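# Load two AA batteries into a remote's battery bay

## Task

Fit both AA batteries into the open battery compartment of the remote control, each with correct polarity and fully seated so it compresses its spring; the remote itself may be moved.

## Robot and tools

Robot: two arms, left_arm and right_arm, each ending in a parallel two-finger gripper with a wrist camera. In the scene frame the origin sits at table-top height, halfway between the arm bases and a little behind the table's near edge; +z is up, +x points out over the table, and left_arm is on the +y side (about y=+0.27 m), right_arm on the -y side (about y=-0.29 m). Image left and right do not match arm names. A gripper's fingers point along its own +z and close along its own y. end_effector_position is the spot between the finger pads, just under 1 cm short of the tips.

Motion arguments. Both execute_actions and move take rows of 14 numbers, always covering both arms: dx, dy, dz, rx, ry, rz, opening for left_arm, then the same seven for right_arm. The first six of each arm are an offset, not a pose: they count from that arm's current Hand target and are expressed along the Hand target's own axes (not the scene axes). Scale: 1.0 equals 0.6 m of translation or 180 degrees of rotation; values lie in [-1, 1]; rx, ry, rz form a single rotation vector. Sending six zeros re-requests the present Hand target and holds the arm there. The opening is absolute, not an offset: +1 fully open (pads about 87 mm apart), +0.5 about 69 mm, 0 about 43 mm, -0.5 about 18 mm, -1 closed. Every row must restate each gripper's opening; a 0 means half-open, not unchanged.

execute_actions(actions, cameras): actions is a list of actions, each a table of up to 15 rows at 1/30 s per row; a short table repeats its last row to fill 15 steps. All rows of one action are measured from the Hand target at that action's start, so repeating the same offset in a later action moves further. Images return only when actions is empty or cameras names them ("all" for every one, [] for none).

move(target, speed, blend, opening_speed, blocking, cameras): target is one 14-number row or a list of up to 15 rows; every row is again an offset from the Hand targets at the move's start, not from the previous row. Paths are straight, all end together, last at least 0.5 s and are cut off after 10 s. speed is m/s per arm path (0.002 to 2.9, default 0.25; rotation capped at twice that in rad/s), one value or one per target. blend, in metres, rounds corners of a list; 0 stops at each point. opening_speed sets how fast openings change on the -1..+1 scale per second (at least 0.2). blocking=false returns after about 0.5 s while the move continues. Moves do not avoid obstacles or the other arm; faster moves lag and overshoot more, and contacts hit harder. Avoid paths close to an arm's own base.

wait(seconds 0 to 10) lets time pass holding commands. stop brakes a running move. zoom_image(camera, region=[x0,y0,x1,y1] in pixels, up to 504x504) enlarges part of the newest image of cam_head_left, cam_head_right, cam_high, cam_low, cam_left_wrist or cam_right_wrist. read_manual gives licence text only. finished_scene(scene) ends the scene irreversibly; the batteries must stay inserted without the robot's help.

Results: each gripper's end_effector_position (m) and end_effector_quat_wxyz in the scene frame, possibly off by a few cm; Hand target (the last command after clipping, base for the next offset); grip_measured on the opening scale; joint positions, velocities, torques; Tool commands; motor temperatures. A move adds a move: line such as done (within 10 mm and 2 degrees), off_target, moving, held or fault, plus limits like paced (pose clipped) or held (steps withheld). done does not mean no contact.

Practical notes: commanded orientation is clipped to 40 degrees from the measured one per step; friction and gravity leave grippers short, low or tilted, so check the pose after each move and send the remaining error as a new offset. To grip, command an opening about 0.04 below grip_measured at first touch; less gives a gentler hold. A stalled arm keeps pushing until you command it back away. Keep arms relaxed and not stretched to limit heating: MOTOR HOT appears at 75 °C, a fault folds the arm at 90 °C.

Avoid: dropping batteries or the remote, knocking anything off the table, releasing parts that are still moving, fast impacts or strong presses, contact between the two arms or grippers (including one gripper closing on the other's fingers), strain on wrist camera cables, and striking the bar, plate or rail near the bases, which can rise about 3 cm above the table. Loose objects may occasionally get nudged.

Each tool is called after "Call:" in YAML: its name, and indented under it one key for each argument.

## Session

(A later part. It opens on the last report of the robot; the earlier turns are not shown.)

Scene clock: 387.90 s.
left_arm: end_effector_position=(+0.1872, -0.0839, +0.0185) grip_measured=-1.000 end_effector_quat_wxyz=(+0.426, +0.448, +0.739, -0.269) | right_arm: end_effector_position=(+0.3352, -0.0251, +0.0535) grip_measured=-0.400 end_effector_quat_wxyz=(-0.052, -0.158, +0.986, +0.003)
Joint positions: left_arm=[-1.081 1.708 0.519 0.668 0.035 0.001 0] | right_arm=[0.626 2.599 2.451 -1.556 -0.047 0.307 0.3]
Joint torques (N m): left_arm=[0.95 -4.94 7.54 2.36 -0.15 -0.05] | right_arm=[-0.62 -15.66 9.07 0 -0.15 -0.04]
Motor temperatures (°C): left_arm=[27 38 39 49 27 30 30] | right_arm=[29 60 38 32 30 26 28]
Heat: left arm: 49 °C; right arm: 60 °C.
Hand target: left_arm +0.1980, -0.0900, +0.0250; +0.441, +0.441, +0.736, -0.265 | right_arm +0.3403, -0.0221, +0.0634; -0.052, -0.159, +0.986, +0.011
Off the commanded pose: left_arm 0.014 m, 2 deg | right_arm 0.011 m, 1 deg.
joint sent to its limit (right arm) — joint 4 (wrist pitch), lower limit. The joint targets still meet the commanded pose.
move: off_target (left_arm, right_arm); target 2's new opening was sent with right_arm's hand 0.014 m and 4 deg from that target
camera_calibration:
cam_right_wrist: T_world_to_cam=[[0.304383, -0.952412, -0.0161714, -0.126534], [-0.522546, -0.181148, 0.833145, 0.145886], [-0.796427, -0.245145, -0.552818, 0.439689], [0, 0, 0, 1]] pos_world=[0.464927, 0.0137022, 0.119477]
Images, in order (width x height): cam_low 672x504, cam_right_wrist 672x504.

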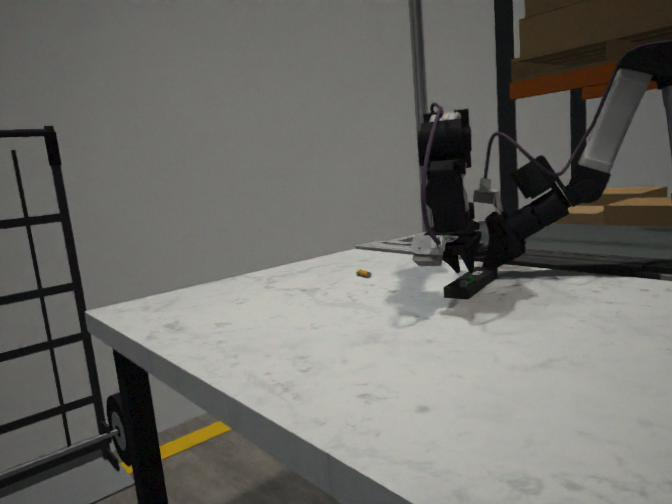

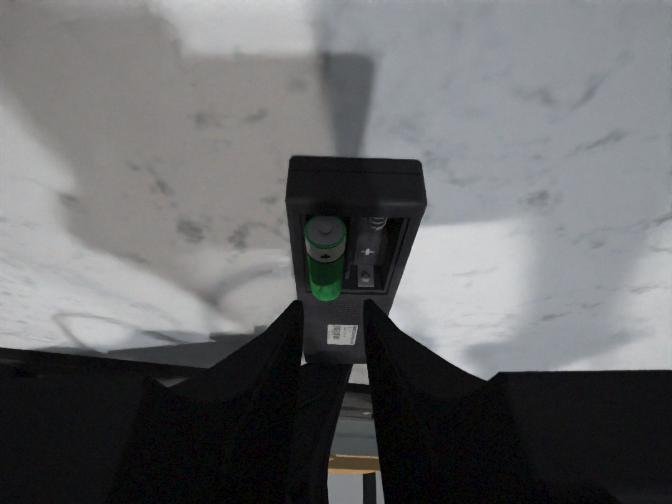

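Call:
move:
  target:
    - [0,0,0,0,0,0,-1,-0.024,0.003,0.0,0,-0.033,0,-0.4]
    - [0,0,0,0,0,0,-1,-0.024,0.003,0.047,0,-0.033,0,-0.4]
    - [0,0,0,0,0,0,-1,-0.024,0.003,0.047,0,-0.033,0,-0.8]
  speed: 0.06
  opening_speed: 0.6
  cameras: ["cam_right_wrist","cam_low"]

Call:
zoom_image:
  camera: "cam_right_wrist"
  region: [255, 150, 455, 400]

Call:
zoom_image:
  camera: "cam_low"
  region: [420, 230, 520, 310]

Scene clock: 394.43 s.
left_arm: end_effector_position=(+0.1874, -0.0838, +0.0185) grip_measured=-1.000 end_effector_quat_wxyz=(+0.426, +0.447, +0.739, -0.269) | right_arm: end_effector_position=(+0.3442, -0.0184, +0.0329) grip_measured=-0.608 end_effector_quat_wxyz=(-0.022, -0.159, +0.987, +0.018)
Joint positions: left_arm=[-1.081 1.708 0.519 0.668 0.033 0.001 0] | right_arm=[0.626 2.551 2.292 -1.38 -0.047 0.308 0.196]
Joint torques (N m): left_arm=[0.95 -4.94 7.56 2.36 -0.14 -0.05] | right_arm=[0.16 -16.57 4.44 0.57 0.12 0.09]
Motor temperatures (°C): left_arm=[27 38 39 49 27 30 30] | right_arm=[29 63 38 32 30 26 28]
Heat: left arm: 49 °C; right arm: 63 °C.
Hand target: left_arm +0.1980, -0.0900, +0.0250; +0.441, +0.441, +0.736, -0.265 | right_arm +0.3503, -0.0157, +0.0340; -0.001, -0.159, +0.987, +0.019
Off the commanded pose: left_arm 0.014 m, 2 deg | right_arm 0.007 m, 2 deg.
move: off_target (left_arm); target 3's new opening was sent with right_arm's hand 0.008 m and 3 deg from that target
camera_calibration:
cam_right_wrist: T_world_to_cam=[[0.304339, -0.951849, -0.0368951, -0.122493], [-0.566851, -0.212098, 0.796049, 0.184878], [-0.765544, -0.221355, -0.604106, 0.42857], [0, 0, 0, 1]] pos_world=[0.470167, 0.0174832, 0.10721]
Images, in order (width x height): cam_low 672x504, cam_right_wrist 672x504.

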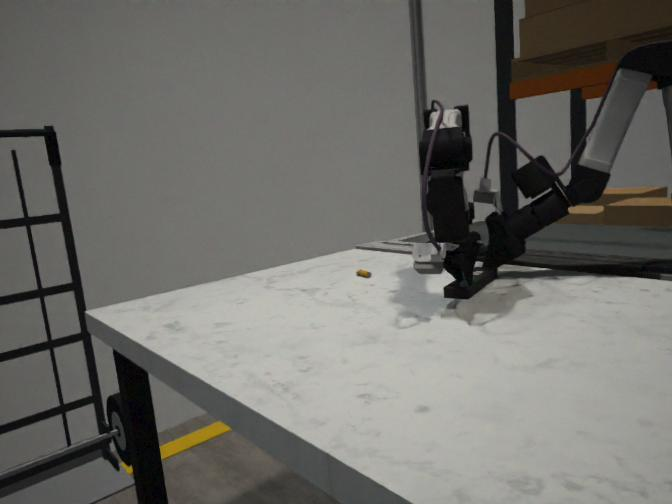

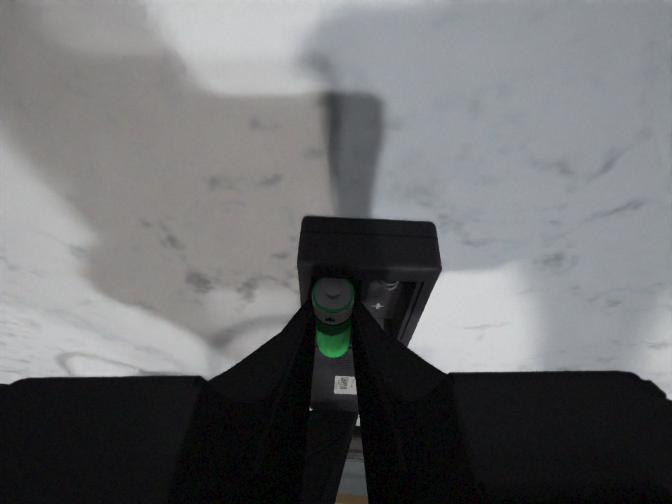

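Scaled by 2.016 from the camera's 672x504 image, which has a finer 960x720 frame.

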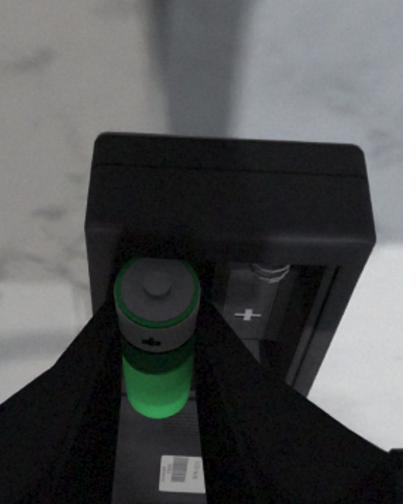

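Scaled by 5.040 from the camera's 672x504 image, which has a finer 960x720 frame.

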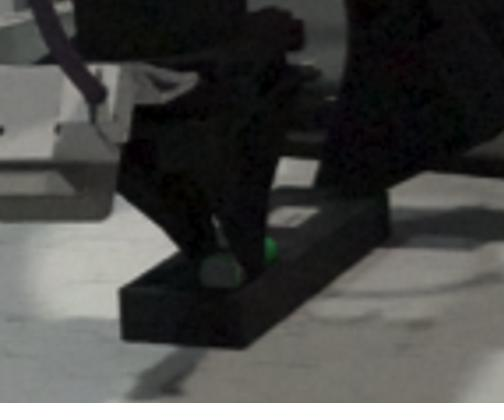

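Call:
move:
  target:
    - [0,0,0,0,0,0,-1,0,0,-0.05,0,0,0,-0.8]
    - [0,0,0,0,0,0,-1,-0.012,0,-0.05,0,-0.167,0,-0.8]
    - [0,0,0,0,0,0,-1,-0.012,0,-0.018,0,-0.167,0,-0.8]
  speed: 0.08
  cameras: ["cam_right_wrist","cam_low"]

Call:
zoom_image:
  camera: "cam_right_wrist"
  region: [255, 150, 455, 400]

Call:
zoom_image:
  camera: "cam_low"
  region: [420, 230, 520, 310]

Scene clock: 401.63 s.
left_arm: end_effector_position=(+0.1879, -0.0835, +0.0185) grip_measured=-1.000 end_effector_quat_wxyz=(+0.427, +0.447, +0.740, -0.268) | right_arm: end_effector_position=(+0.3542, -0.0179, +0.0417) grip_measured=-0.608 end_effector_quat_wxyz=(+0.236, -0.151, +0.958, +0.056)
Joint positions: left_arm=[-1.081 1.708 0.519 0.668 0.03 0.001 0] | right_arm=[0.685 2.038 1.447 -0.55 0.14 0.338 0.196]
Joint torques (N m): left_arm=[0.96 -4.93 7.54 2.36 -0.11 -0.05] | right_arm=[0.49 -12.79 5.33 1.45 0.21 0.1]
Motor temperatures (°C): left_arm=[27 38 39 50 27 30 30] | right_arm=[29 65 38 32 29 26 29]
Heat: left arm: 50 °C; right arm: 65 °C.
Hand target: left_arm +0.1980, -0.0900, +0.0250; +0.441, +0.441, +0.736, -0.265 | right_arm +0.3573, -0.0140, +0.0447; +0.255, -0.148, +0.954, +0.059
Off the commanded pose: left_arm 0.014 m, 2 deg | right_arm 0.006 m, 2 deg.
move: off_target (left_arm)
camera_calibration:
cam_right_wrist: T_world_to_cam=[[0.307165, -0.950971, -0.0361224, -0.125839], [-0.874517, -0.297033, 0.383394, 0.308264], [-0.375326, -0.0861757, -0.922878, 0.319123], [0, 0, 0, 1]] pos_world=[0.428011, -0.000603628, 0.171779]
Images, in order (width x height): cam_low 672x504, cam_right_wrist 672x504.

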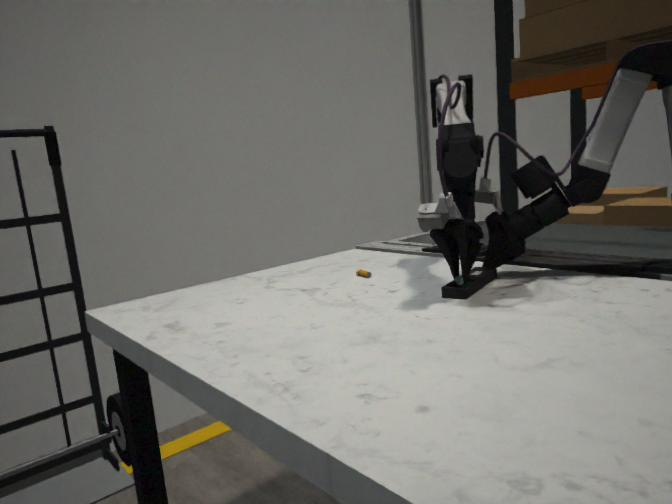

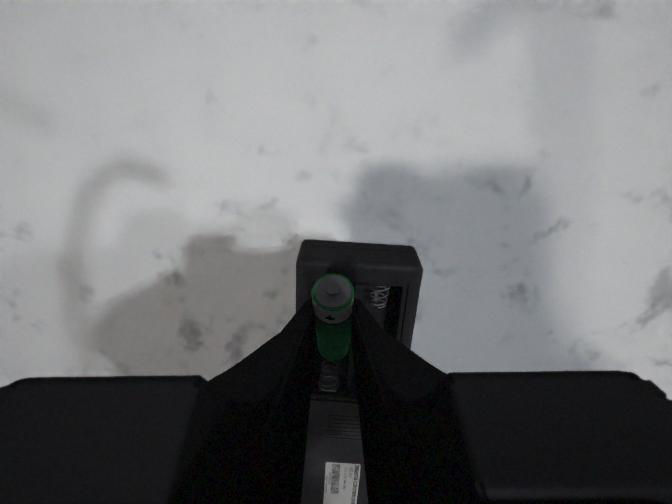

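Scaled by 2.016 from the camera's 672x504 image, which has a finer 960x720 frame.

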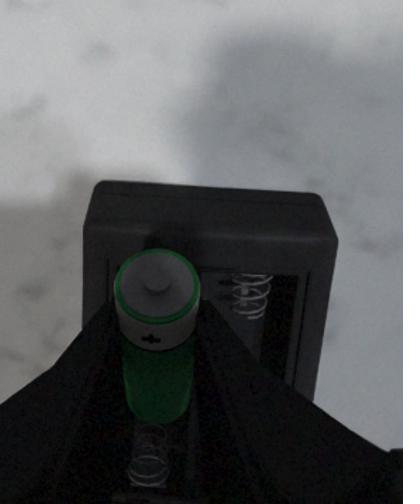

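Scaled by 5.040 from the camera's 672x504 image, which has a finer 960x720 frame.

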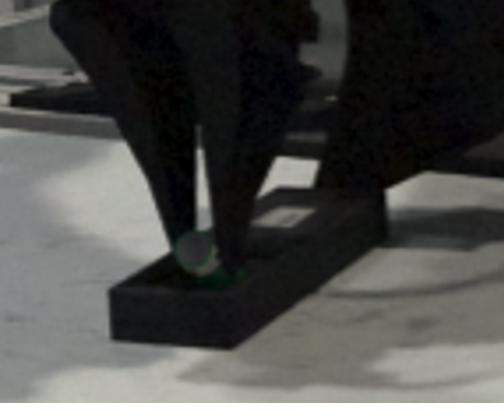

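Call:
move:
  target: [0,0,0,0,0,0,-1,0.048,0.001,-0.0165,0,0,0,-0.9]
  speed: 0.05
  cameras: ["cam_right_wrist","cam_low"]

Call:
zoom_image:
  camera: "cam_right_wrist"
  region: [255, 150, 455, 400]

Scene clock: 404.13 s.
left_arm: end_effector_position=(+0.1879, -0.0835, +0.0185) grip_measured=-1.000 end_effector_quat_wxyz=(+0.427, +0.447, +0.740, -0.268) | right_arm: end_effector_position=(+0.3432, -0.0186, +0.0439) grip_measured=-0.608 end_effector_quat_wxyz=(+0.272, -0.145, +0.949, +0.065)
Joint positions: left_arm=[-1.081 1.708 0.519 0.668 0.03 0.001 0] | right_arm=[0.712 1.951 1.305 -0.425 0.174 0.361 0.196]
Joint torques (N m): left_arm=[0.95 -4.93 7.57 2.36 -0.11 -0.05] | right_arm=[0.83 -11.95 4.7 0.88 0.03 0.16]
Motor temperatures (°C): left_arm=[27 38 39 50 27 30 30] | right_arm=[29 65 38 32 29 26 29]
Heat: left arm: 50 °C; right arm: 65 °C.
Hand target: left_arm +0.1980, -0.0900, +0.0250; +0.441, +0.441, +0.736, -0.265 | right_arm +0.3287, -0.0226, +0.0389; +0.255, -0.148, +0.954, +0.060
Off the commanded pose: left_arm 0.014 m, 2 deg | right_arm 0.016 m, 2 deg.
move: off_target (left_arm, right_arm)
camera_calibration:
cam_right_wrist: T_world_to_cam=[[0.300533, -0.952677, -0.0456784, -0.120347], [-0.901737, -0.299414, 0.311805, 0.310081], [-0.310726, -0.0525178, -0.949048, 0.296588], [0, 0, 0, 1]] pos_world=[0.407937, -0.00623269, 0.179295]
Images, in order (width x height): cam_low 672x504, cam_right_wrist 672x504.

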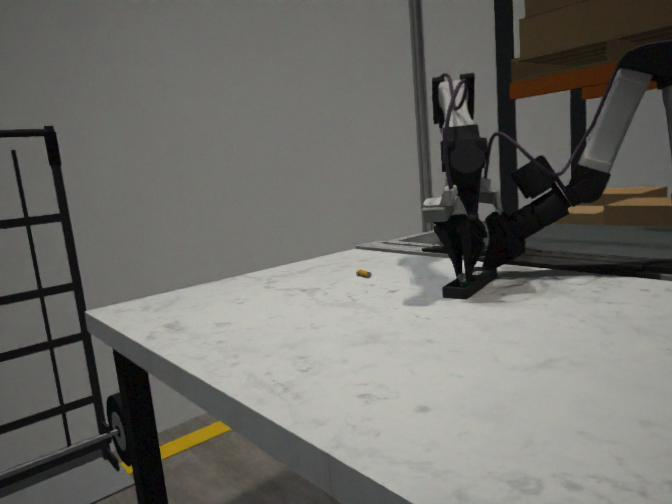

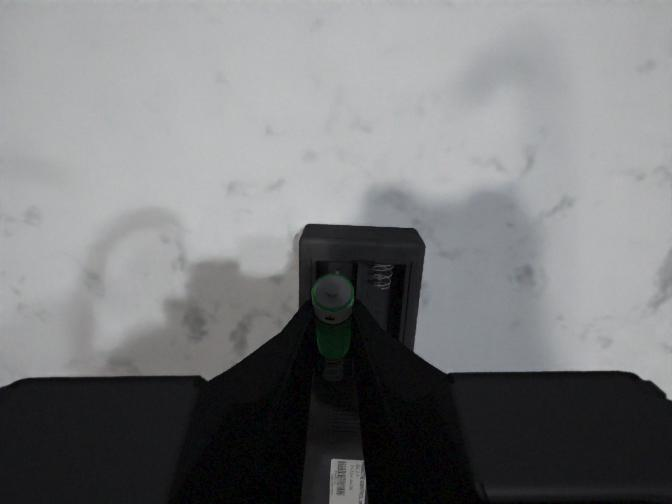

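Scaled by 2.016 from the camera's 672x504 image, which has a finer 960x720 frame.

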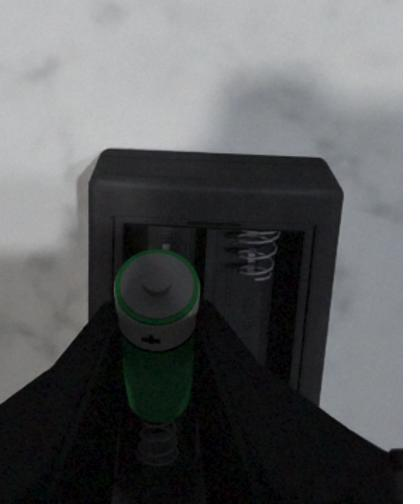

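Call:
move:
  target: [0,0,0,0,0,0,-1,0.032,0.001,0.01,0,0.01,0,-0.92]
  speed: 0.05
  cameras: ["cam_right_wrist","cam_low"]

Call:
zoom_image:
  camera: "cam_right_wrist"
  region: [255, 150, 455, 400]

Scene clock: 405.67 s.
left_arm: end_effector_position=(+0.1879, -0.0835, +0.0185) grip_measured=-1.000 end_effector_quat_wxyz=(+0.427, +0.447, +0.740, -0.268) | right_arm: end_effector_position=(+0.3423, -0.0190, +0.0436) grip_measured=-0.608 end_effector_quat_wxyz=(+0.285, -0.138, +0.946, +0.068)
Joint positions: left_arm=[-1.081 1.708 0.519 0.668 0.03 0.001 0] | right_arm=[0.717 1.931 1.265 -0.381 0.187 0.372 0.196]
Joint torques (N m): left_arm=[0.95 -4.93 7.56 2.36 -0.1 -0.05] | right_arm=[1.29 -9.78 3.66 0.64 -0.08 0.19]
Motor temperatures (°C): left_arm=[27 38 39 50 27 30 30] | right_arm=[29 65 38 32 29 26 29]
Heat: left arm: 50 °C; right arm: 65 °C.
Hand target: left_arm +0.1980, -0.0900, +0.0250; +0.441, +0.441, +0.736, -0.265 | right_arm +0.3154, -0.0257, +0.0240; +0.240, -0.149, +0.958, +0.057
Off the commanded pose: left_arm 0.014 m, 2 deg | right_arm 0.034 m, 6 deg.
move: off_target (left_arm, right_arm)
camera_calibration:
cam_right_wrist: T_world_to_cam=[[0.290997, -0.955351, -0.0512417, -0.116967], [-0.91209, -0.293192, 0.286585, 0.313978], [-0.288812, -0.0366583, -0.956684, 0.289194], [0, 0, 0, 1]] pos_world=[0.403936, -0.00908791, 0.180692]
Images, in order (width x height): cam_low 672x504, cam_right_wrist 672x504.

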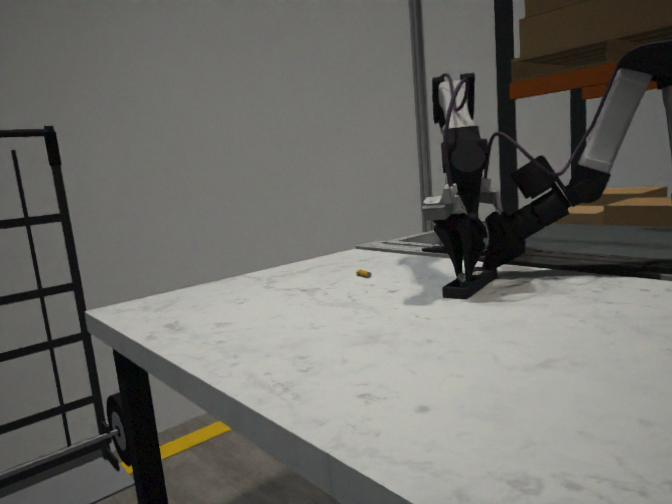

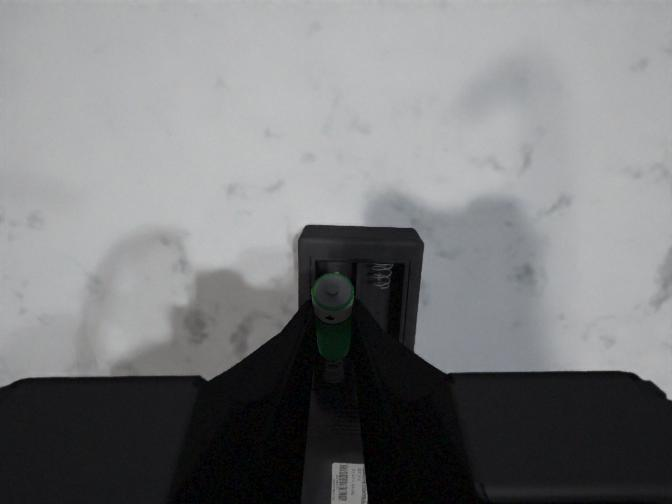

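Scaled by 2.016 from the camera's 672x504 image, which has a finer 960x720 frame.

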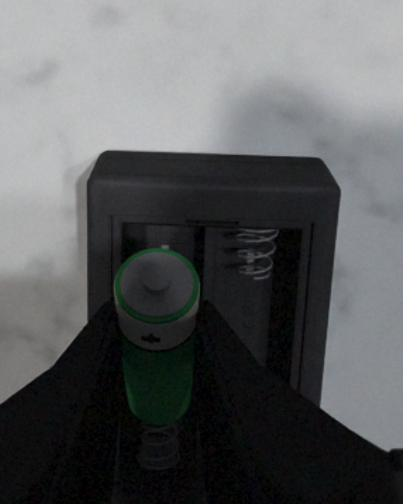

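Call:
move:
  target: [0,0,0,0,0,0,-1,0.018,0.003,-0.028,0,0.01,0,-0.95]
  speed: 0.05
  cameras: ["cam_right_wrist","cam_low"]

Call:
zoom_image:
  camera: "cam_right_wrist"
  region: [255, 150, 455, 400]

Call:
zoom_image:
  camera: "cam_low"
  region: [420, 230, 520, 310]

Scene clock: 407.40 s.
left_arm: end_effector_position=(+0.1835, -0.0857, +0.0186) grip_measured=-1.000 end_effector_quat_wxyz=(+0.420, +0.452, +0.736, -0.278) | right_arm: end_effector_position=(+0.3329, -0.0182, +0.0446) grip_measured=-0.608 end_effector_quat_wxyz=(+0.278, -0.134, +0.948, +0.070)
Joint positions: left_arm=[-1.081 1.708 0.519 0.668 0.058 0.001 0] | right_arm=[0.731 1.913 1.251 -0.398 0.188 0.396 0.196]
Joint torques (N m): left_arm=[0.96 -5.03 7.5 2.35 -0.43 -0.05] | right_arm=[1.4 -12.12 4.34 0.16 -0.19 0.14]
Motor temperatures (°C): left_arm=[27 39 39 50 27 30 30] | right_arm=[29 64 38 32 29 26 29]
Heat: left arm: 50 °C; right arm: 64 °C.
Hand target: left_arm +0.1980, -0.0900, +0.0250; +0.441, +0.441, +0.736, -0.265 | right_arm +0.2983, -0.0297, +0.0337; +0.225, -0.150, +0.961, +0.055
Off the commanded pose: left_arm 0.016 m, 3 deg | right_arm 0.038 m, 7 deg.
move: off_target (left_arm, right_arm)
camera_calibration:
cam_right_wrist: T_world_to_cam=[[0.28424, -0.957004, -0.0578914, -0.110934], [-0.909868, -0.288289, 0.29838, 0.30415], [-0.30224, -0.0321378, -0.95269, 0.291865], [0, 0, 0, 1]] pos_world=[0.396481, -0.00910136, 0.180883]
Images, in order (width x height): cam_low 672x504, cam_right_wrist 672x504.

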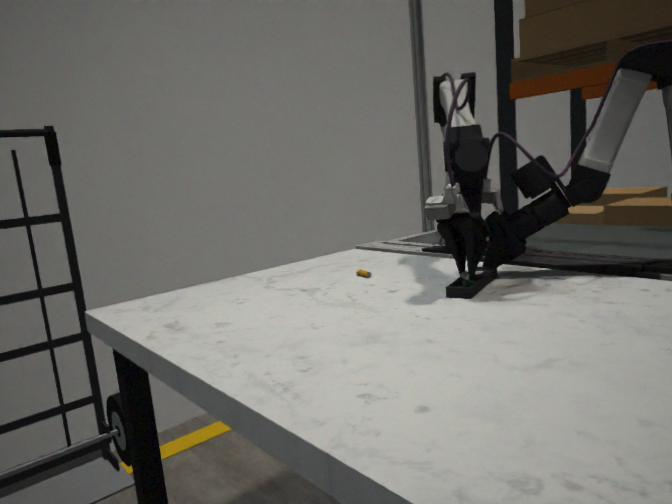

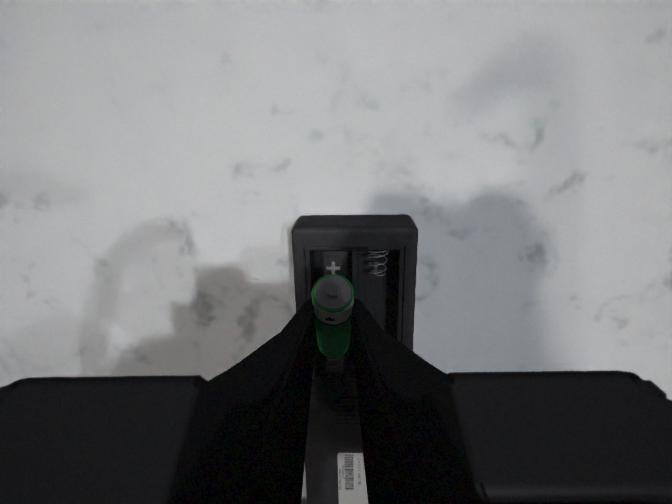

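Scaled by 2.016 from the camera's 672x504 image, which has a finer 960x720 frame.

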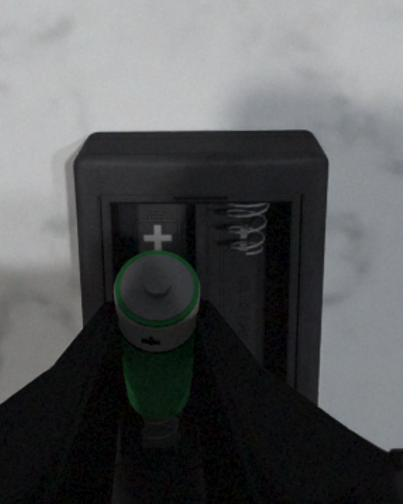

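Scaled by 5.040 from the camera's 672x504 image, which has a finer 960x720 frame.

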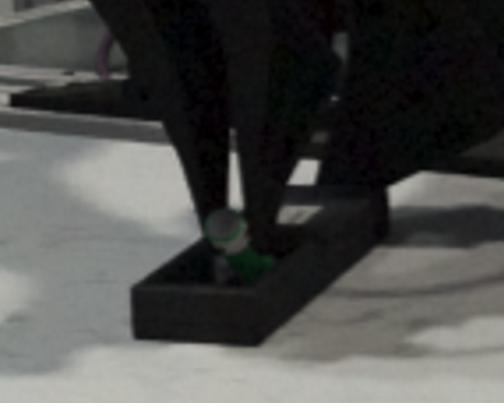

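Call:
move:
  target:
    - [0,0,0,0,0,0,-1,0.001,0.001,0.008,0,0.08,0,-0.95]
    - [0,0,0,0,0,0,-1,0.002,0.001,0.022,0,0.15,0,-0.95]
  speed: 0.06
  blend: 0.01
  cameras: ["cam_right_wrist","cam_low"]

Call:
zoom_image:
  camera: "cam_right_wrist"
  region: [255, 150, 455, 400]

Call:
zoom_image:
  camera: "cam_low"
  region: [420, 230, 520, 310]

Scene clock: 413.00 s.
left_arm: end_effector_position=(+0.1821, -0.0864, +0.0187) grip_measured=-1.000 end_effector_quat_wxyz=(+0.418, +0.453, +0.735, -0.281) | right_arm: end_effector_position=(+0.3338, -0.0186, +0.0339) grip_measured=-0.608 end_effector_quat_wxyz=(+0.070, -0.151, +0.986, +0.027)
Joint positions: left_arm=[-1.081 1.708 0.519 0.668 0.066 -0.002 0] | right_arm=[0.665 2.282 1.846 -1.029 0.026 0.36 0.196]
Joint torques (N m): left_arm=[0.98 -5.09 7.49 2.34 -0.47 -0.02] | right_arm=[0.23 -9.84 7.02 -0.52 -0.55 0.02]
Motor temperatures (°C): left_arm=[27 39 39 50 28 30 30] | right_arm=[29 63 38 32 30 26 29]
Heat: left arm: 50 °C; right arm: 63 °C.
Hand target: left_arm +0.1980, -0.0900, +0.0250; +0.441, +0.441, +0.736, -0.265 | right_arm +0.3026, -0.0272, +0.0214; -0.005, -0.159, +0.987, +0.018
Off the commanded pose: left_arm 0.017 m, 4 deg | right_arm 0.035 m, 9 deg.
move: off_target (left_arm, right_arm)
camera_calibration:
cam_right_wrist: T_world_to_cam=[[0.292246, -0.955925, -0.0282844, -0.115797], [-0.703702, -0.234976, 0.670514, 0.227605], [-0.647607, -0.176052, -0.741357, 0.387383], [0, 0, 0, 1]] pos_world=[0.44488, 0.0109879, 0.131302]
Images, in order (width x height): cam_low 672x504, cam_right_wrist 672x504.

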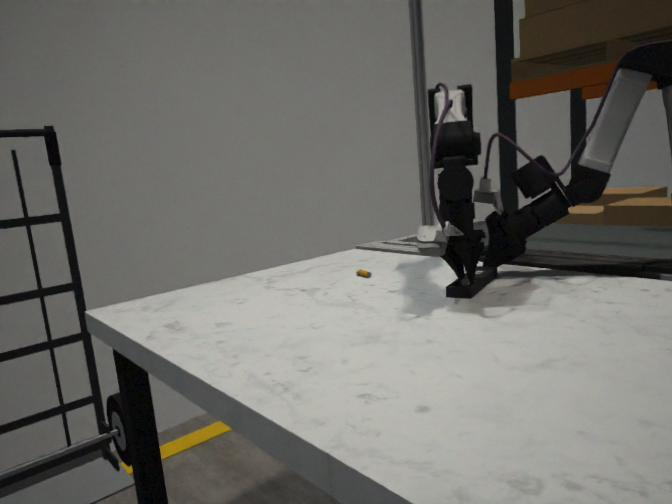

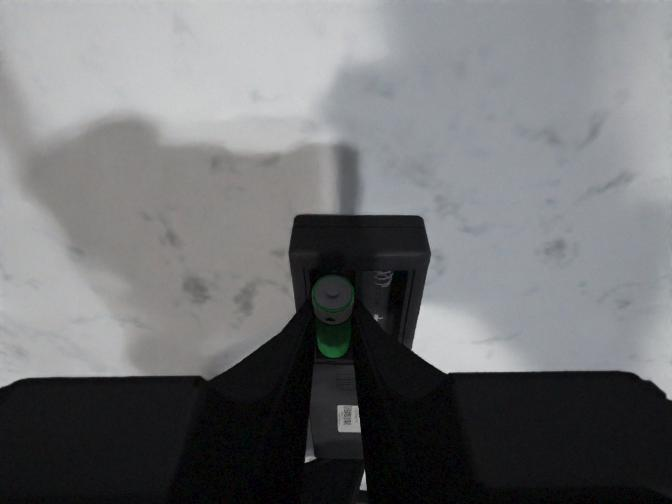

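Scaled by 2.016 from the camera's 672x504 image, which has a finer 960x720 frame.

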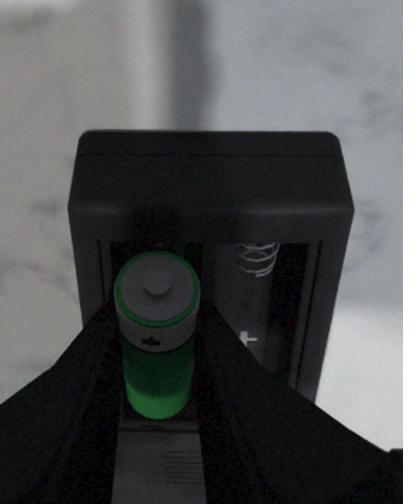

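Scaled by 5.040 from the camera's 672x504 image, which has a finer 960x720 frame.

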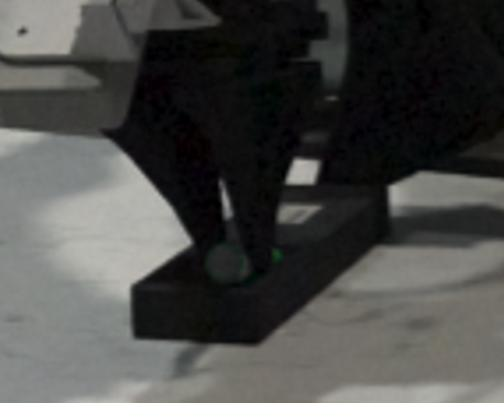

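Call:
move:
  target: [0,0,0,0,0,0,-1,0.006,0.001,0.02,0,0.03,0,-0.95]
  speed: 0.06
  cameras: ["cam_right_wrist","cam_low"]

Call:
zoom_image:
  camera: "cam_right_wrist"
  region: [255, 150, 455, 400]

Call:
zoom_image:
  camera: "cam_low"
  region: [420, 230, 520, 310]

Scene clock: 415.67 s.
left_arm: end_effector_position=(+0.1821, -0.0864, +0.0187) grip_measured=-1.000 end_effector_quat_wxyz=(+0.418, +0.453, +0.735, -0.281) | right_arm: end_effector_position=(+0.3338, -0.0187, +0.0323) grip_measured=-0.608 end_effector_quat_wxyz=(+0.034, -0.153, +0.987, +0.024)
Joint positions: left_arm=[-1.081 1.708 0.519 0.668 0.066 -0.002 0] | right_arm=[0.654 2.359 1.965 -1.138 -0.005 0.347 0.196]
Joint torques (N m): left_arm=[0.98 -5.09 7.49 2.34 -0.47 -0.02] | right_arm=[0.58 -8.32 5.6 -0.48 -0.54 0.01]
Motor temperatures (°C): left_arm=[27 39 39 50 28 30 30] | right_arm=[29 62 38 32 30 26 29]
Heat: left arm: 50 °C; right arm: 62 °C.
Hand target: left_arm +0.1980, -0.0900, +0.0250; +0.441, +0.441, +0.736, -0.265 | right_arm +0.2988, -0.0274, +0.0095; -0.052, -0.159, +0.986, +0.011
Off the commanded pose: left_arm 0.017 m, 4 deg | right_arm 0.043 m, 10 deg.
move: off_target (left_arm, right_arm)
camera_calibration:
cam_right_wrist: T_world_to_cam=[[0.295239, -0.954876, -0.0323504, -0.116862], [-0.652965, -0.226378, 0.722765, 0.210153], [-0.697474, -0.192265, -0.690336, 0.400867], [0, 0, 0, 1]] pos_world=[0.451319, 0.0130578, 0.121061]
Images, in order (width x height): cam_low 672x504, cam_right_wrist 672x504.

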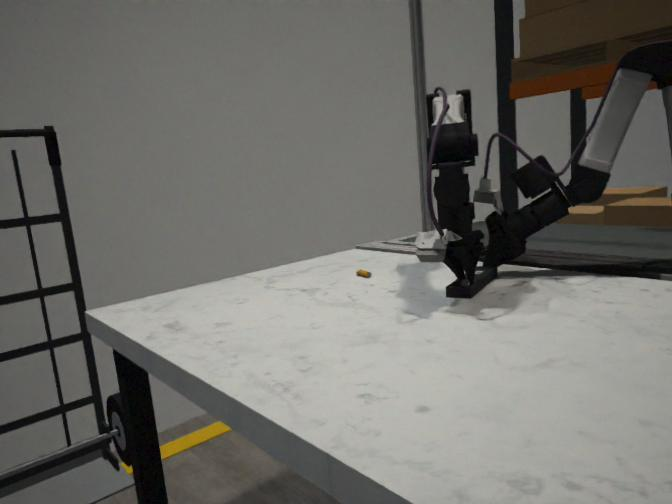

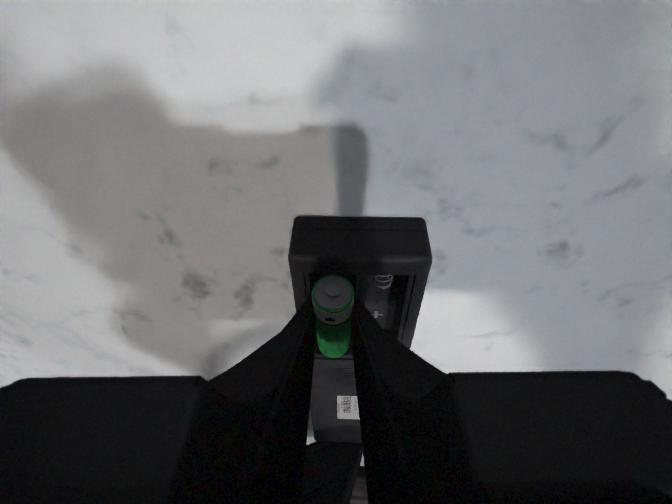

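Scaled by 2.016 from the camera's 672x504 image, which has a finer 960x720 frame.

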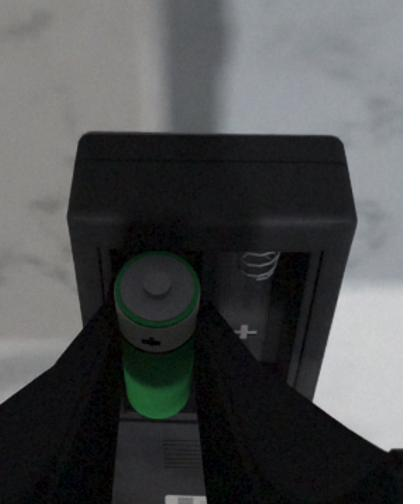

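Scaled by 5.040 from the camera's 672x504 image, which has a finer 960x720 frame.

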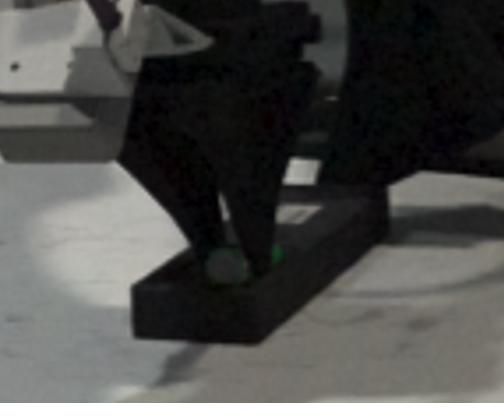

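Call:
move:
  target:
    - [0,0,0,0,0,0,-1,-0.05,-0.004,0,0,0,0,-0.8]
    - [0,0,0,0,0,0,-1,-0.05,-0.004,-0.022,0,0,0,-0.8]
    - [0,0,0,0,0,0,-1,-0.05,-0.004,-0.022,0,0,0,-0.45]
  speed: 0.05
  opening_speed: 0.3
  cameras: ["cam_right_wrist","cam_low"]

Call:
zoom_image:
  camera: "cam_right_wrist"
  region: [255, 150, 455, 400]

Call:
zoom_image:
  camera: "cam_low"
  region: [420, 230, 520, 310]

Scene clock: 420.03 s.
left_arm: end_effector_position=(+0.1821, -0.0864, +0.0187) grip_measured=-1.000 end_effector_quat_wxyz=(+0.418, +0.453, +0.735, -0.281) | right_arm: end_effector_position=(+0.3351, -0.0208, +0.0316) grip_measured=-0.450 end_effector_quat_wxyz=(-0.029, -0.157, +0.987, +0.013)
Joint positions: left_arm=[-1.081 1.708 0.519 0.668 0.066 -0.002 0] | right_arm=[0.634 2.52 2.229 -1.363 -0.045 0.319 0.275]
Joint torques (N m): left_arm=[0.98 -5.09 7.49 2.34 -0.48 -0.02] | right_arm=[-0.02 -10.91 7.68 -0.02 -0.2 0]
Motor temperatures (°C): left_arm=[27 39 39 50 28 30 30] | right_arm=[29 61 38 32 30 26 29]
Heat: left arm: 50 °C; right arm: 61 °C.
Hand target: left_arm +0.1980, -0.0900, +0.0250; +0.441, +0.441, +0.736, -0.265 | right_arm +0.3293, -0.0201, +0.0195; -0.052, -0.159, +0.986, +0.011
Off the commanded pose: left_arm 0.017 m, 4 deg | right_arm 0.013 m, 3 deg.
move: off_target (left_arm, right_arm); target 3's new opening was sent with right_arm's hand 0.014 m and 3 deg from that target
camera_calibration:
cam_right_wrist: T_world_to_cam=[[0.30123, -0.953097, -0.0294233, -0.121231], [-0.5576, -0.201095, 0.805384, 0.177007], [-0.773526, -0.2262, -0.592023, 0.422463], [0, 0, 0, 1]] pos_world=[0.462003, 0.0156111, 0.103982]
Images, in order (width x height): cam_low 672x504, cam_right_wrist 672x504.

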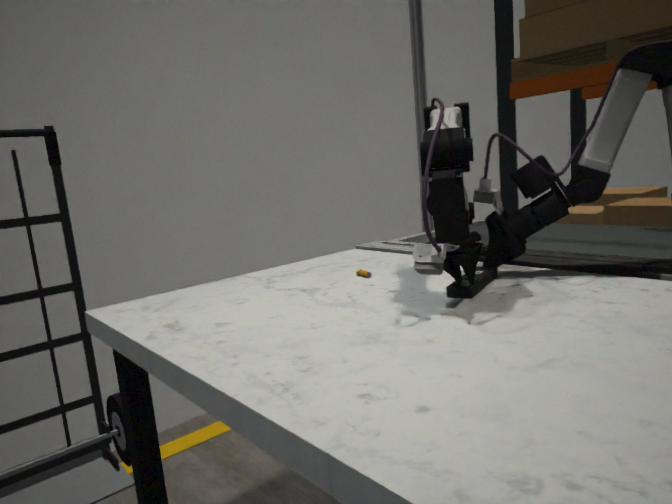

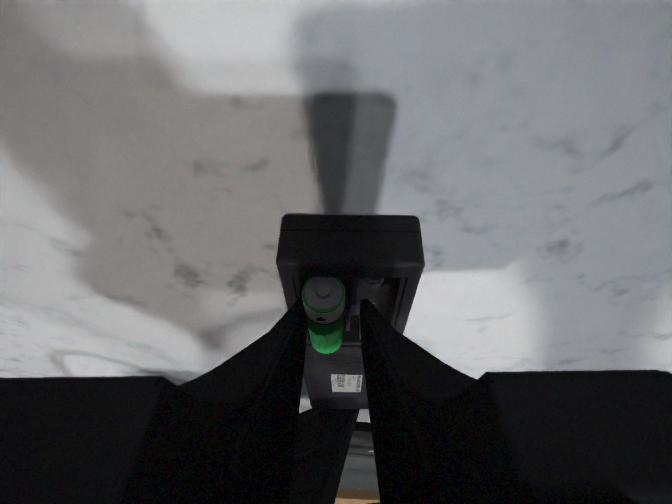

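Scaled by 2.016 from the camera's 672x504 image, which has a finer 960x720 frame.

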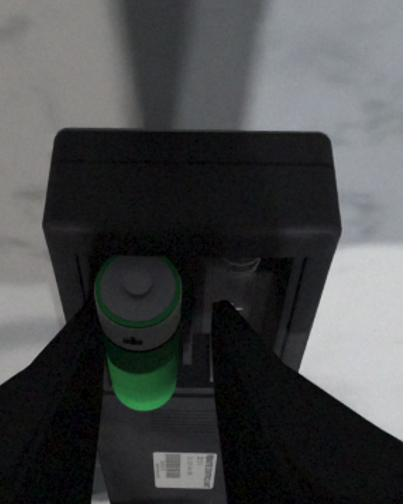

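Scaled by 5.040 from the camera's 672x504 image, which has a finer 960x720 frame.

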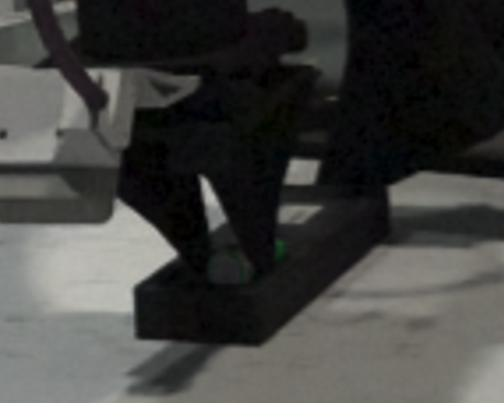

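Call:
move:
  target:
    - [0,0,0,0,0,0,-1,-0.007,0.004,-0.03,0,-0.03,0,-0.45]
    - [0,0,0,0,0,0,-1,-0.007,0.004,-0.03,0,-0.03,0,-0.82]
  speed: 0.05
  opening_speed: 0.6

Call:
move:
  target: [0,0,0,0,0,0,-1,0,0,-0.045,0,0,0,-0.85]
  speed: 0.06
  cameras: ["cam_right_wrist","cam_low"]

Call:
zoom_image:
  camera: "cam_right_wrist"
  region: [255, 150, 455, 400]

Call:
zoom_image:
  camera: "cam_low"
  region: [420, 230, 520, 310]

Scene clock: 424.93 s.
left_arm: end_effector_position=(+0.1831, -0.0859, +0.0187) grip_measured=-1.000 end_effector_quat_wxyz=(+0.419, +0.452, +0.736, -0.279) | right_arm: end_effector_position=(+0.3357, -0.0180, +0.0320) grip_measured=-0.609 end_effector_quat_wxyz=(-0.016, -0.157, +0.987, +0.020)
Joint positions: left_arm=[-1.081 1.708 0.519 0.668 0.06 -0.002 0] | right_arm=[0.638 2.488 2.178 -1.313 -0.044 0.323 0.196]
Joint torques (N m): left_arm=[0.96 -5.05 7.5 2.35 -0.41 -0.02] | right_arm=[0.57 -16.64 4.48 0.32 0.04 0.11]
Motor temperatures (°C): left_arm=[27 39 40 50 28 30 30] | right_arm=[29 62 38 32 30 26 29]
Heat: left arm: 50 °C; right arm: 62 °C.
Hand target: left_arm +0.1980, -0.0900, +0.0250; +0.441, +0.441, +0.736, -0.265 | right_arm +0.3345, -0.0167, +0.0371; -0.005, -0.159, +0.987, +0.018
Off the commanded pose: left_arm 0.017 m, 3 deg | right_arm 0.005 m, 1 deg.
move: off_target (left_arm)

Scene clock: 426.17 s.
left_arm: end_effector_position=(+0.1872, -0.0839, +0.0185) grip_measured=-1.000 end_effector_quat_wxyz=(+0.425, +0.447, +0.740, -0.269) | right_arm: end_effector_position=(+0.3287, -0.0243, +0.0460) grip_measured=-0.609 end_effector_quat_wxyz=(-0.032, -0.157, +0.987, +0.009)
Joint positions: left_arm=[-1.081 1.708 0.519 0.668 0.034 -0.001 0] | right_arm=[0.638 2.488 2.227 -1.4 -0.04 0.323 0.196]
Joint torques (N m): left_arm=[0.95 -4.94 7.56 2.36 -0.14 -0.03] | right_arm=[0.46 -16.85 9.85 0.11 0 0.08]
Motor temperatures (°C): left_arm=[27 39 40 50 28 30 30] | right_arm=[29 63 38 31 30 26 29]
Heat: left arm: 50 °C; right arm: 63 °C.
Hand target: left_arm +0.1980, -0.0900, +0.0250; +0.441, +0.441, +0.736, -0.265 | right_arm +0.3349, -0.0176, +0.0641; -0.005, -0.159, +0.987, +0.019
Off the commanded pose: left_arm 0.014 m, 2 deg | right_arm 0.020 m, 3 deg.
move: off_target (left_arm, right_arm)
camera_calibration:
cam_right_wrist: T_world_to_cam=[[0.301433, -0.953233, -0.0220246, -0.122661], [-0.555253, -0.194267, 0.808675, 0.160322], [-0.775134, -0.231532, -0.587844, 0.425499], [0, 0, 0, 1]] pos_world=[0.455812, 0.0127376, 0.117777]
Images, in order (width x height): cam_low 672x504, cam_right_wrist 672x504.

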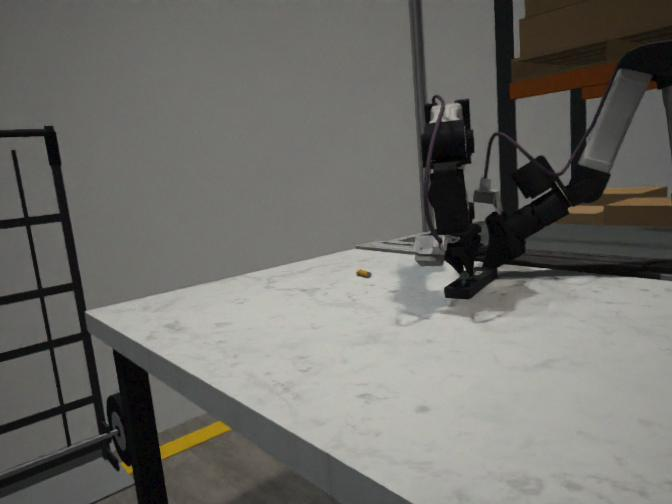

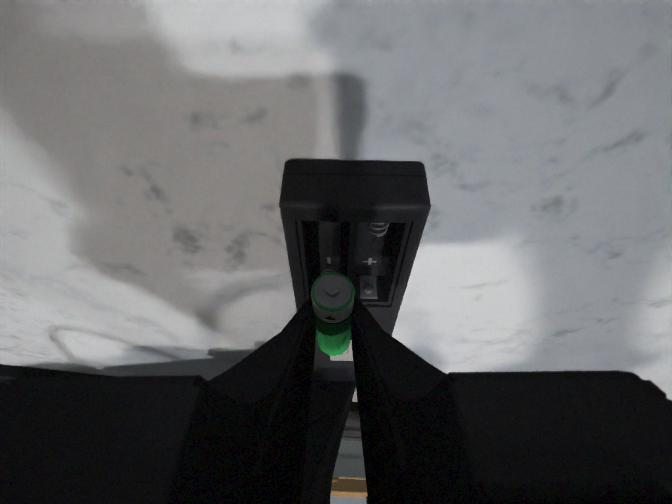

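Scaled by 2.016 from the camera's 672x504 image, which has a finer 960x720 frame.

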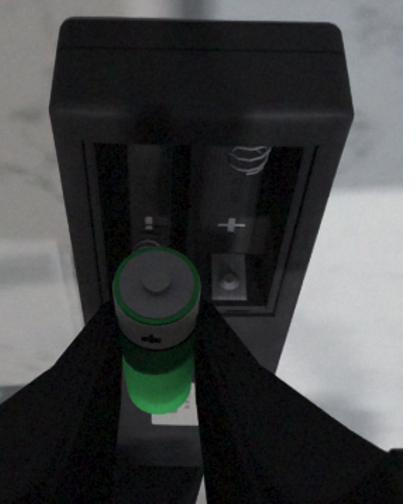

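Scaled by 5.040 from the camera's 672x504 image, which has a finer 960x720 frame.

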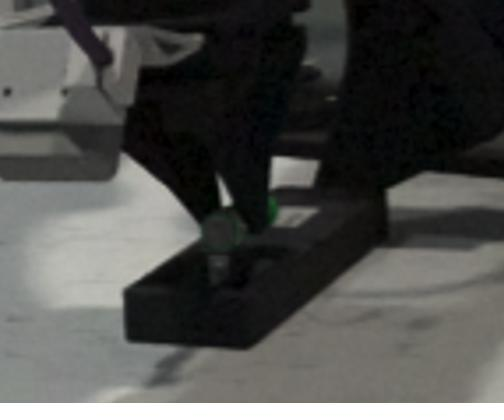

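Call:
move:
  target:
    - [0,0,0,0,0,0,-1,0.007,0,-0.03,0,0,0,-0.85]
    - [0,0,0,0,0,0,-1,0.007,-0.1855,-0.03,0,0,0,-0.85]
    - [0,0,0,0,0,0,-1,0.007,-0.1855,0.06,0,0,0,-0.85]
    - [0,0,0,0,0,0,-1,0.007,-0.1855,0.092,0,0,0,-0.7]
  speed: [0.1,0.15,0.1,0.03]
  cameras: ["cam_low"]

Call:
zoom_image:
  camera: "cam_low"
  region: [360, 230, 480, 310]

Scene clock: 432.37 s.
left_arm: end_effector_position=(+0.1872, -0.0839, +0.0185) grip_measured=-1.000 end_effector_quat_wxyz=(+0.425, +0.447, +0.740, -0.269) | right_arm: end_effector_position=(+0.3616, -0.1249, +0.0143) grip_measured=-0.609 end_effector_quat_wxyz=(-0.017, -0.153, +0.988, +0.020)
Joint positions: left_arm=[-1.081 1.708 0.519 0.668 0.034 -0.001 0] | right_arm=[0.407 2.35 1.868 -1.152 -0.033 0.1 0.196]
Joint torques (N m): left_arm=[0.95 -4.94 7.54 2.36 -0.14 -0.03] | right_arm=[0.28 -12.93 3.62 0.67 0.05 -0.03]
Motor temperatures (°C): left_arm=[27 39 40 50 28 30 30] | right_arm=[29 65 38 31 30 26 29]
Heat: left arm: 50 °C; right arm: 65 °C.
Hand target: left_arm +0.1980, -0.0900, +0.0250; +0.441, +0.441, +0.736, -0.265 | right_arm +0.3648, -0.1227, +0.0046; -0.005, -0.159, +0.987, +0.018
Off the commanded pose: left_arm 0.014 m, 2 deg | right_arm 0.010 m, 1 deg.
move: off_target (left_arm)
Images, in order (width x height): cam_low 672x504.

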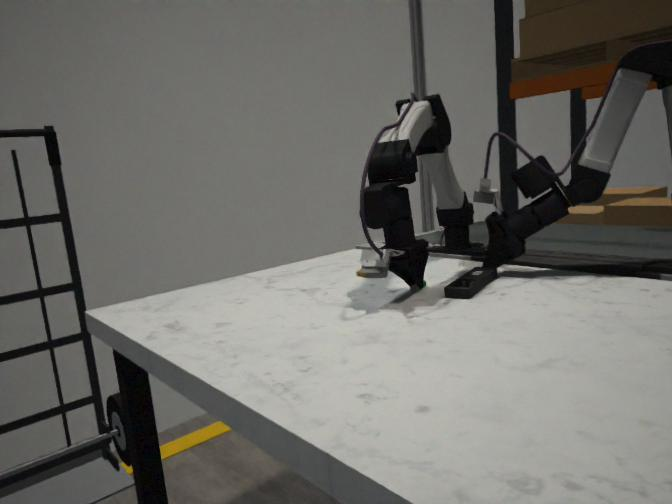

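Scaled by 4.200 from the camera's 672x504 image, which has a finer 960x720 frame.

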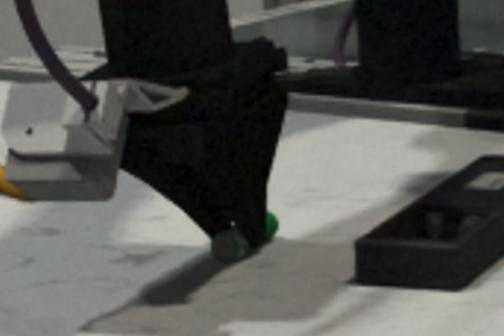

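Call:
move:
  target:
    - [0,0,0,0,0,0,-1,0,0,-0.014,0,0,0,-0.7]
    - [0,0,0,0,0,0,-1,0,0,-0.015,0,0,0,-0.4]
    - [0,0,0,0,0,0,-1,0.0,0,-0.038,0,0,0,-0.4]
  speed: 0.04
  opening_speed: 0.6
  cameras: ["cam_low","cam_right_wrist"]

Call:
zoom_image:
  camera: "cam_low"
  region: [360, 230, 480, 310]

Scene clock: 436.43 s.
left_arm: end_effector_position=(+0.1872, -0.0839, +0.0185) grip_measured=-1.000 end_effector_quat_wxyz=(+0.425, +0.447, +0.740, -0.269) | right_arm: end_effector_position=(+0.3571, -0.1269, +0.0150) grip_measured=-0.400 end_effector_quat_wxyz=(-0.027, -0.153, +0.988, +0.018)
Joint positions: left_arm=[-1.081 1.708 0.519 0.668 0.034 -0.001 0] | right_arm=[0.407 2.35 1.866 -1.171 -0.033 0.1 0.3]
Joint torques (N m): left_arm=[0.95 -4.93 7.56 2.36 -0.14 -0.03] | right_arm=[0.24 -15.06 8.87 0.15 0.06 -0.01]
Motor temperatures (°C): left_arm=[27 39 40 50 28 30 30] | right_arm=[29 64 38 31 30 26 29]
Heat: left arm: 50 °C; right arm: 64 °C.
Hand target: left_arm +0.1980, -0.0900, +0.0250; +0.441, +0.441, +0.736, -0.265 | right_arm +0.3652, -0.1235, +0.0274; -0.005, -0.159, +0.987, +0.018
Off the commanded pose: left_arm 0.014 m, 2 deg | right_arm 0.015 m, 3 deg.
move: off_target (left_arm, right_arm)
camera_calibration:
cam_right_wrist: T_world_to_cam=[[0.293953, -0.955068, -0.0379139, -0.227021], [-0.562328, -0.204877, 0.801132, 0.182612], [-0.772903, -0.214175, -0.597286, 0.406995], [0, 0, 0, 1]] pos_world=[0.483989, -0.0922393, 0.0881891]
Images, in order (width x height): cam_low 672x504, cam_right_wrist 672x504.

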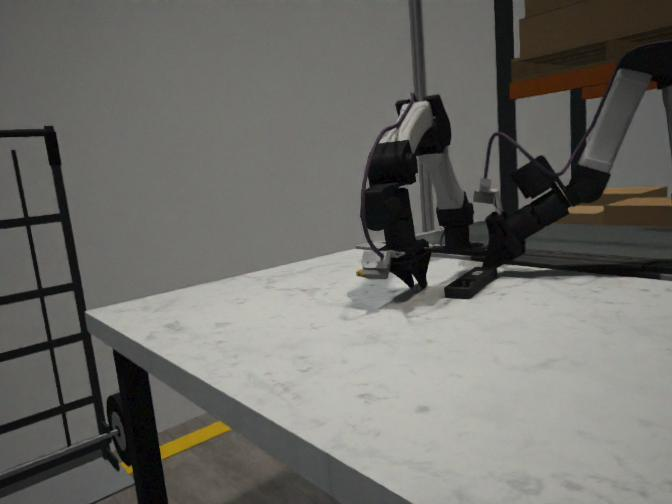

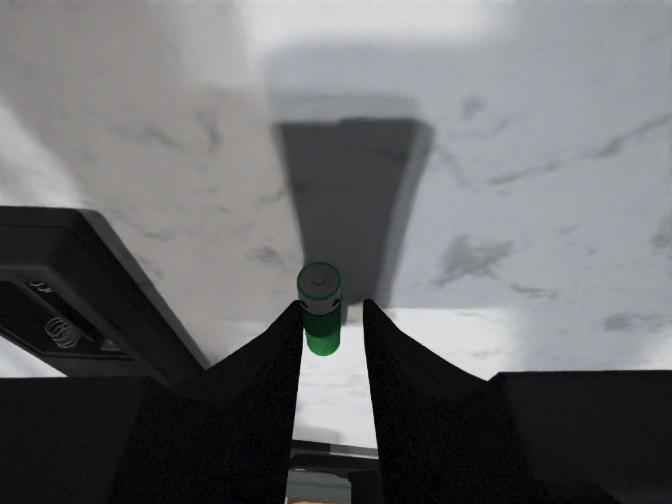

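Scaled by 4.200 from the camera's 672x504 image, which has a finer 960x720 frame.

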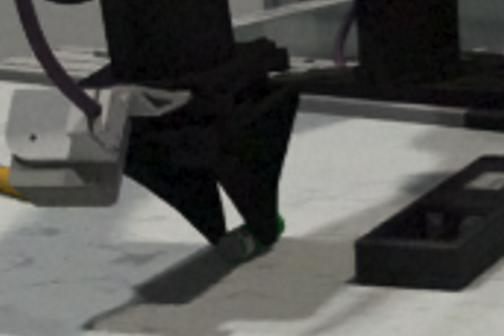

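Call:
move:
  target:
    - [0,0,0,0,0,0,-1,-0.006,0.004,-0.017,0,-0.012,0,-0.4]
  speed: 0.04
  cameras: []

Scene clock: 437.83 s.
left_arm: end_effector_position=(+0.1872, -0.0839, +0.0185) grip_measured=-1.000 end_effector_quat_wxyz=(+0.425, +0.447, +0.740, -0.269) | right_arm: end_effector_position=(+0.3578, -0.1266, +0.0183) grip_measured=-0.400 end_effector_quat_wxyz=(-0.023, -0.153, +0.988, +0.019)
Joint positions: left_arm=[-1.081 1.708 0.519 0.668 0.034 -0.001 0] | right_arm=[0.407 2.342 1.866 -1.171 -0.033 0.1 0.3]
Joint torques (N m): left_arm=[0.95 -4.93 7.56 2.36 -0.14 -0.03] | right_arm=[0.62 -17.4 8.03 0.28 0.05 0.05]
Motor temperatures (°C): left_arm=[27 39 40 50 28 30 30] | right_arm=[29 64 38 31 30 26 29]
Heat: left arm: 50 °C; right arm: 64 °C.
Hand target: left_arm +0.1980, -0.0900, +0.0250; +0.441, +0.441, +0.736, -0.265 | right_arm +0.3681, -0.1204, +0.0378; +0.013, -0.158, +0.987, +0.021
Off the commanded pose: left_arm 0.014 m, 2 deg | right_arm 0.023 m, 4 deg.
move: off_target (left_arm, right_arm)
No camera images: "cameras" was empty.


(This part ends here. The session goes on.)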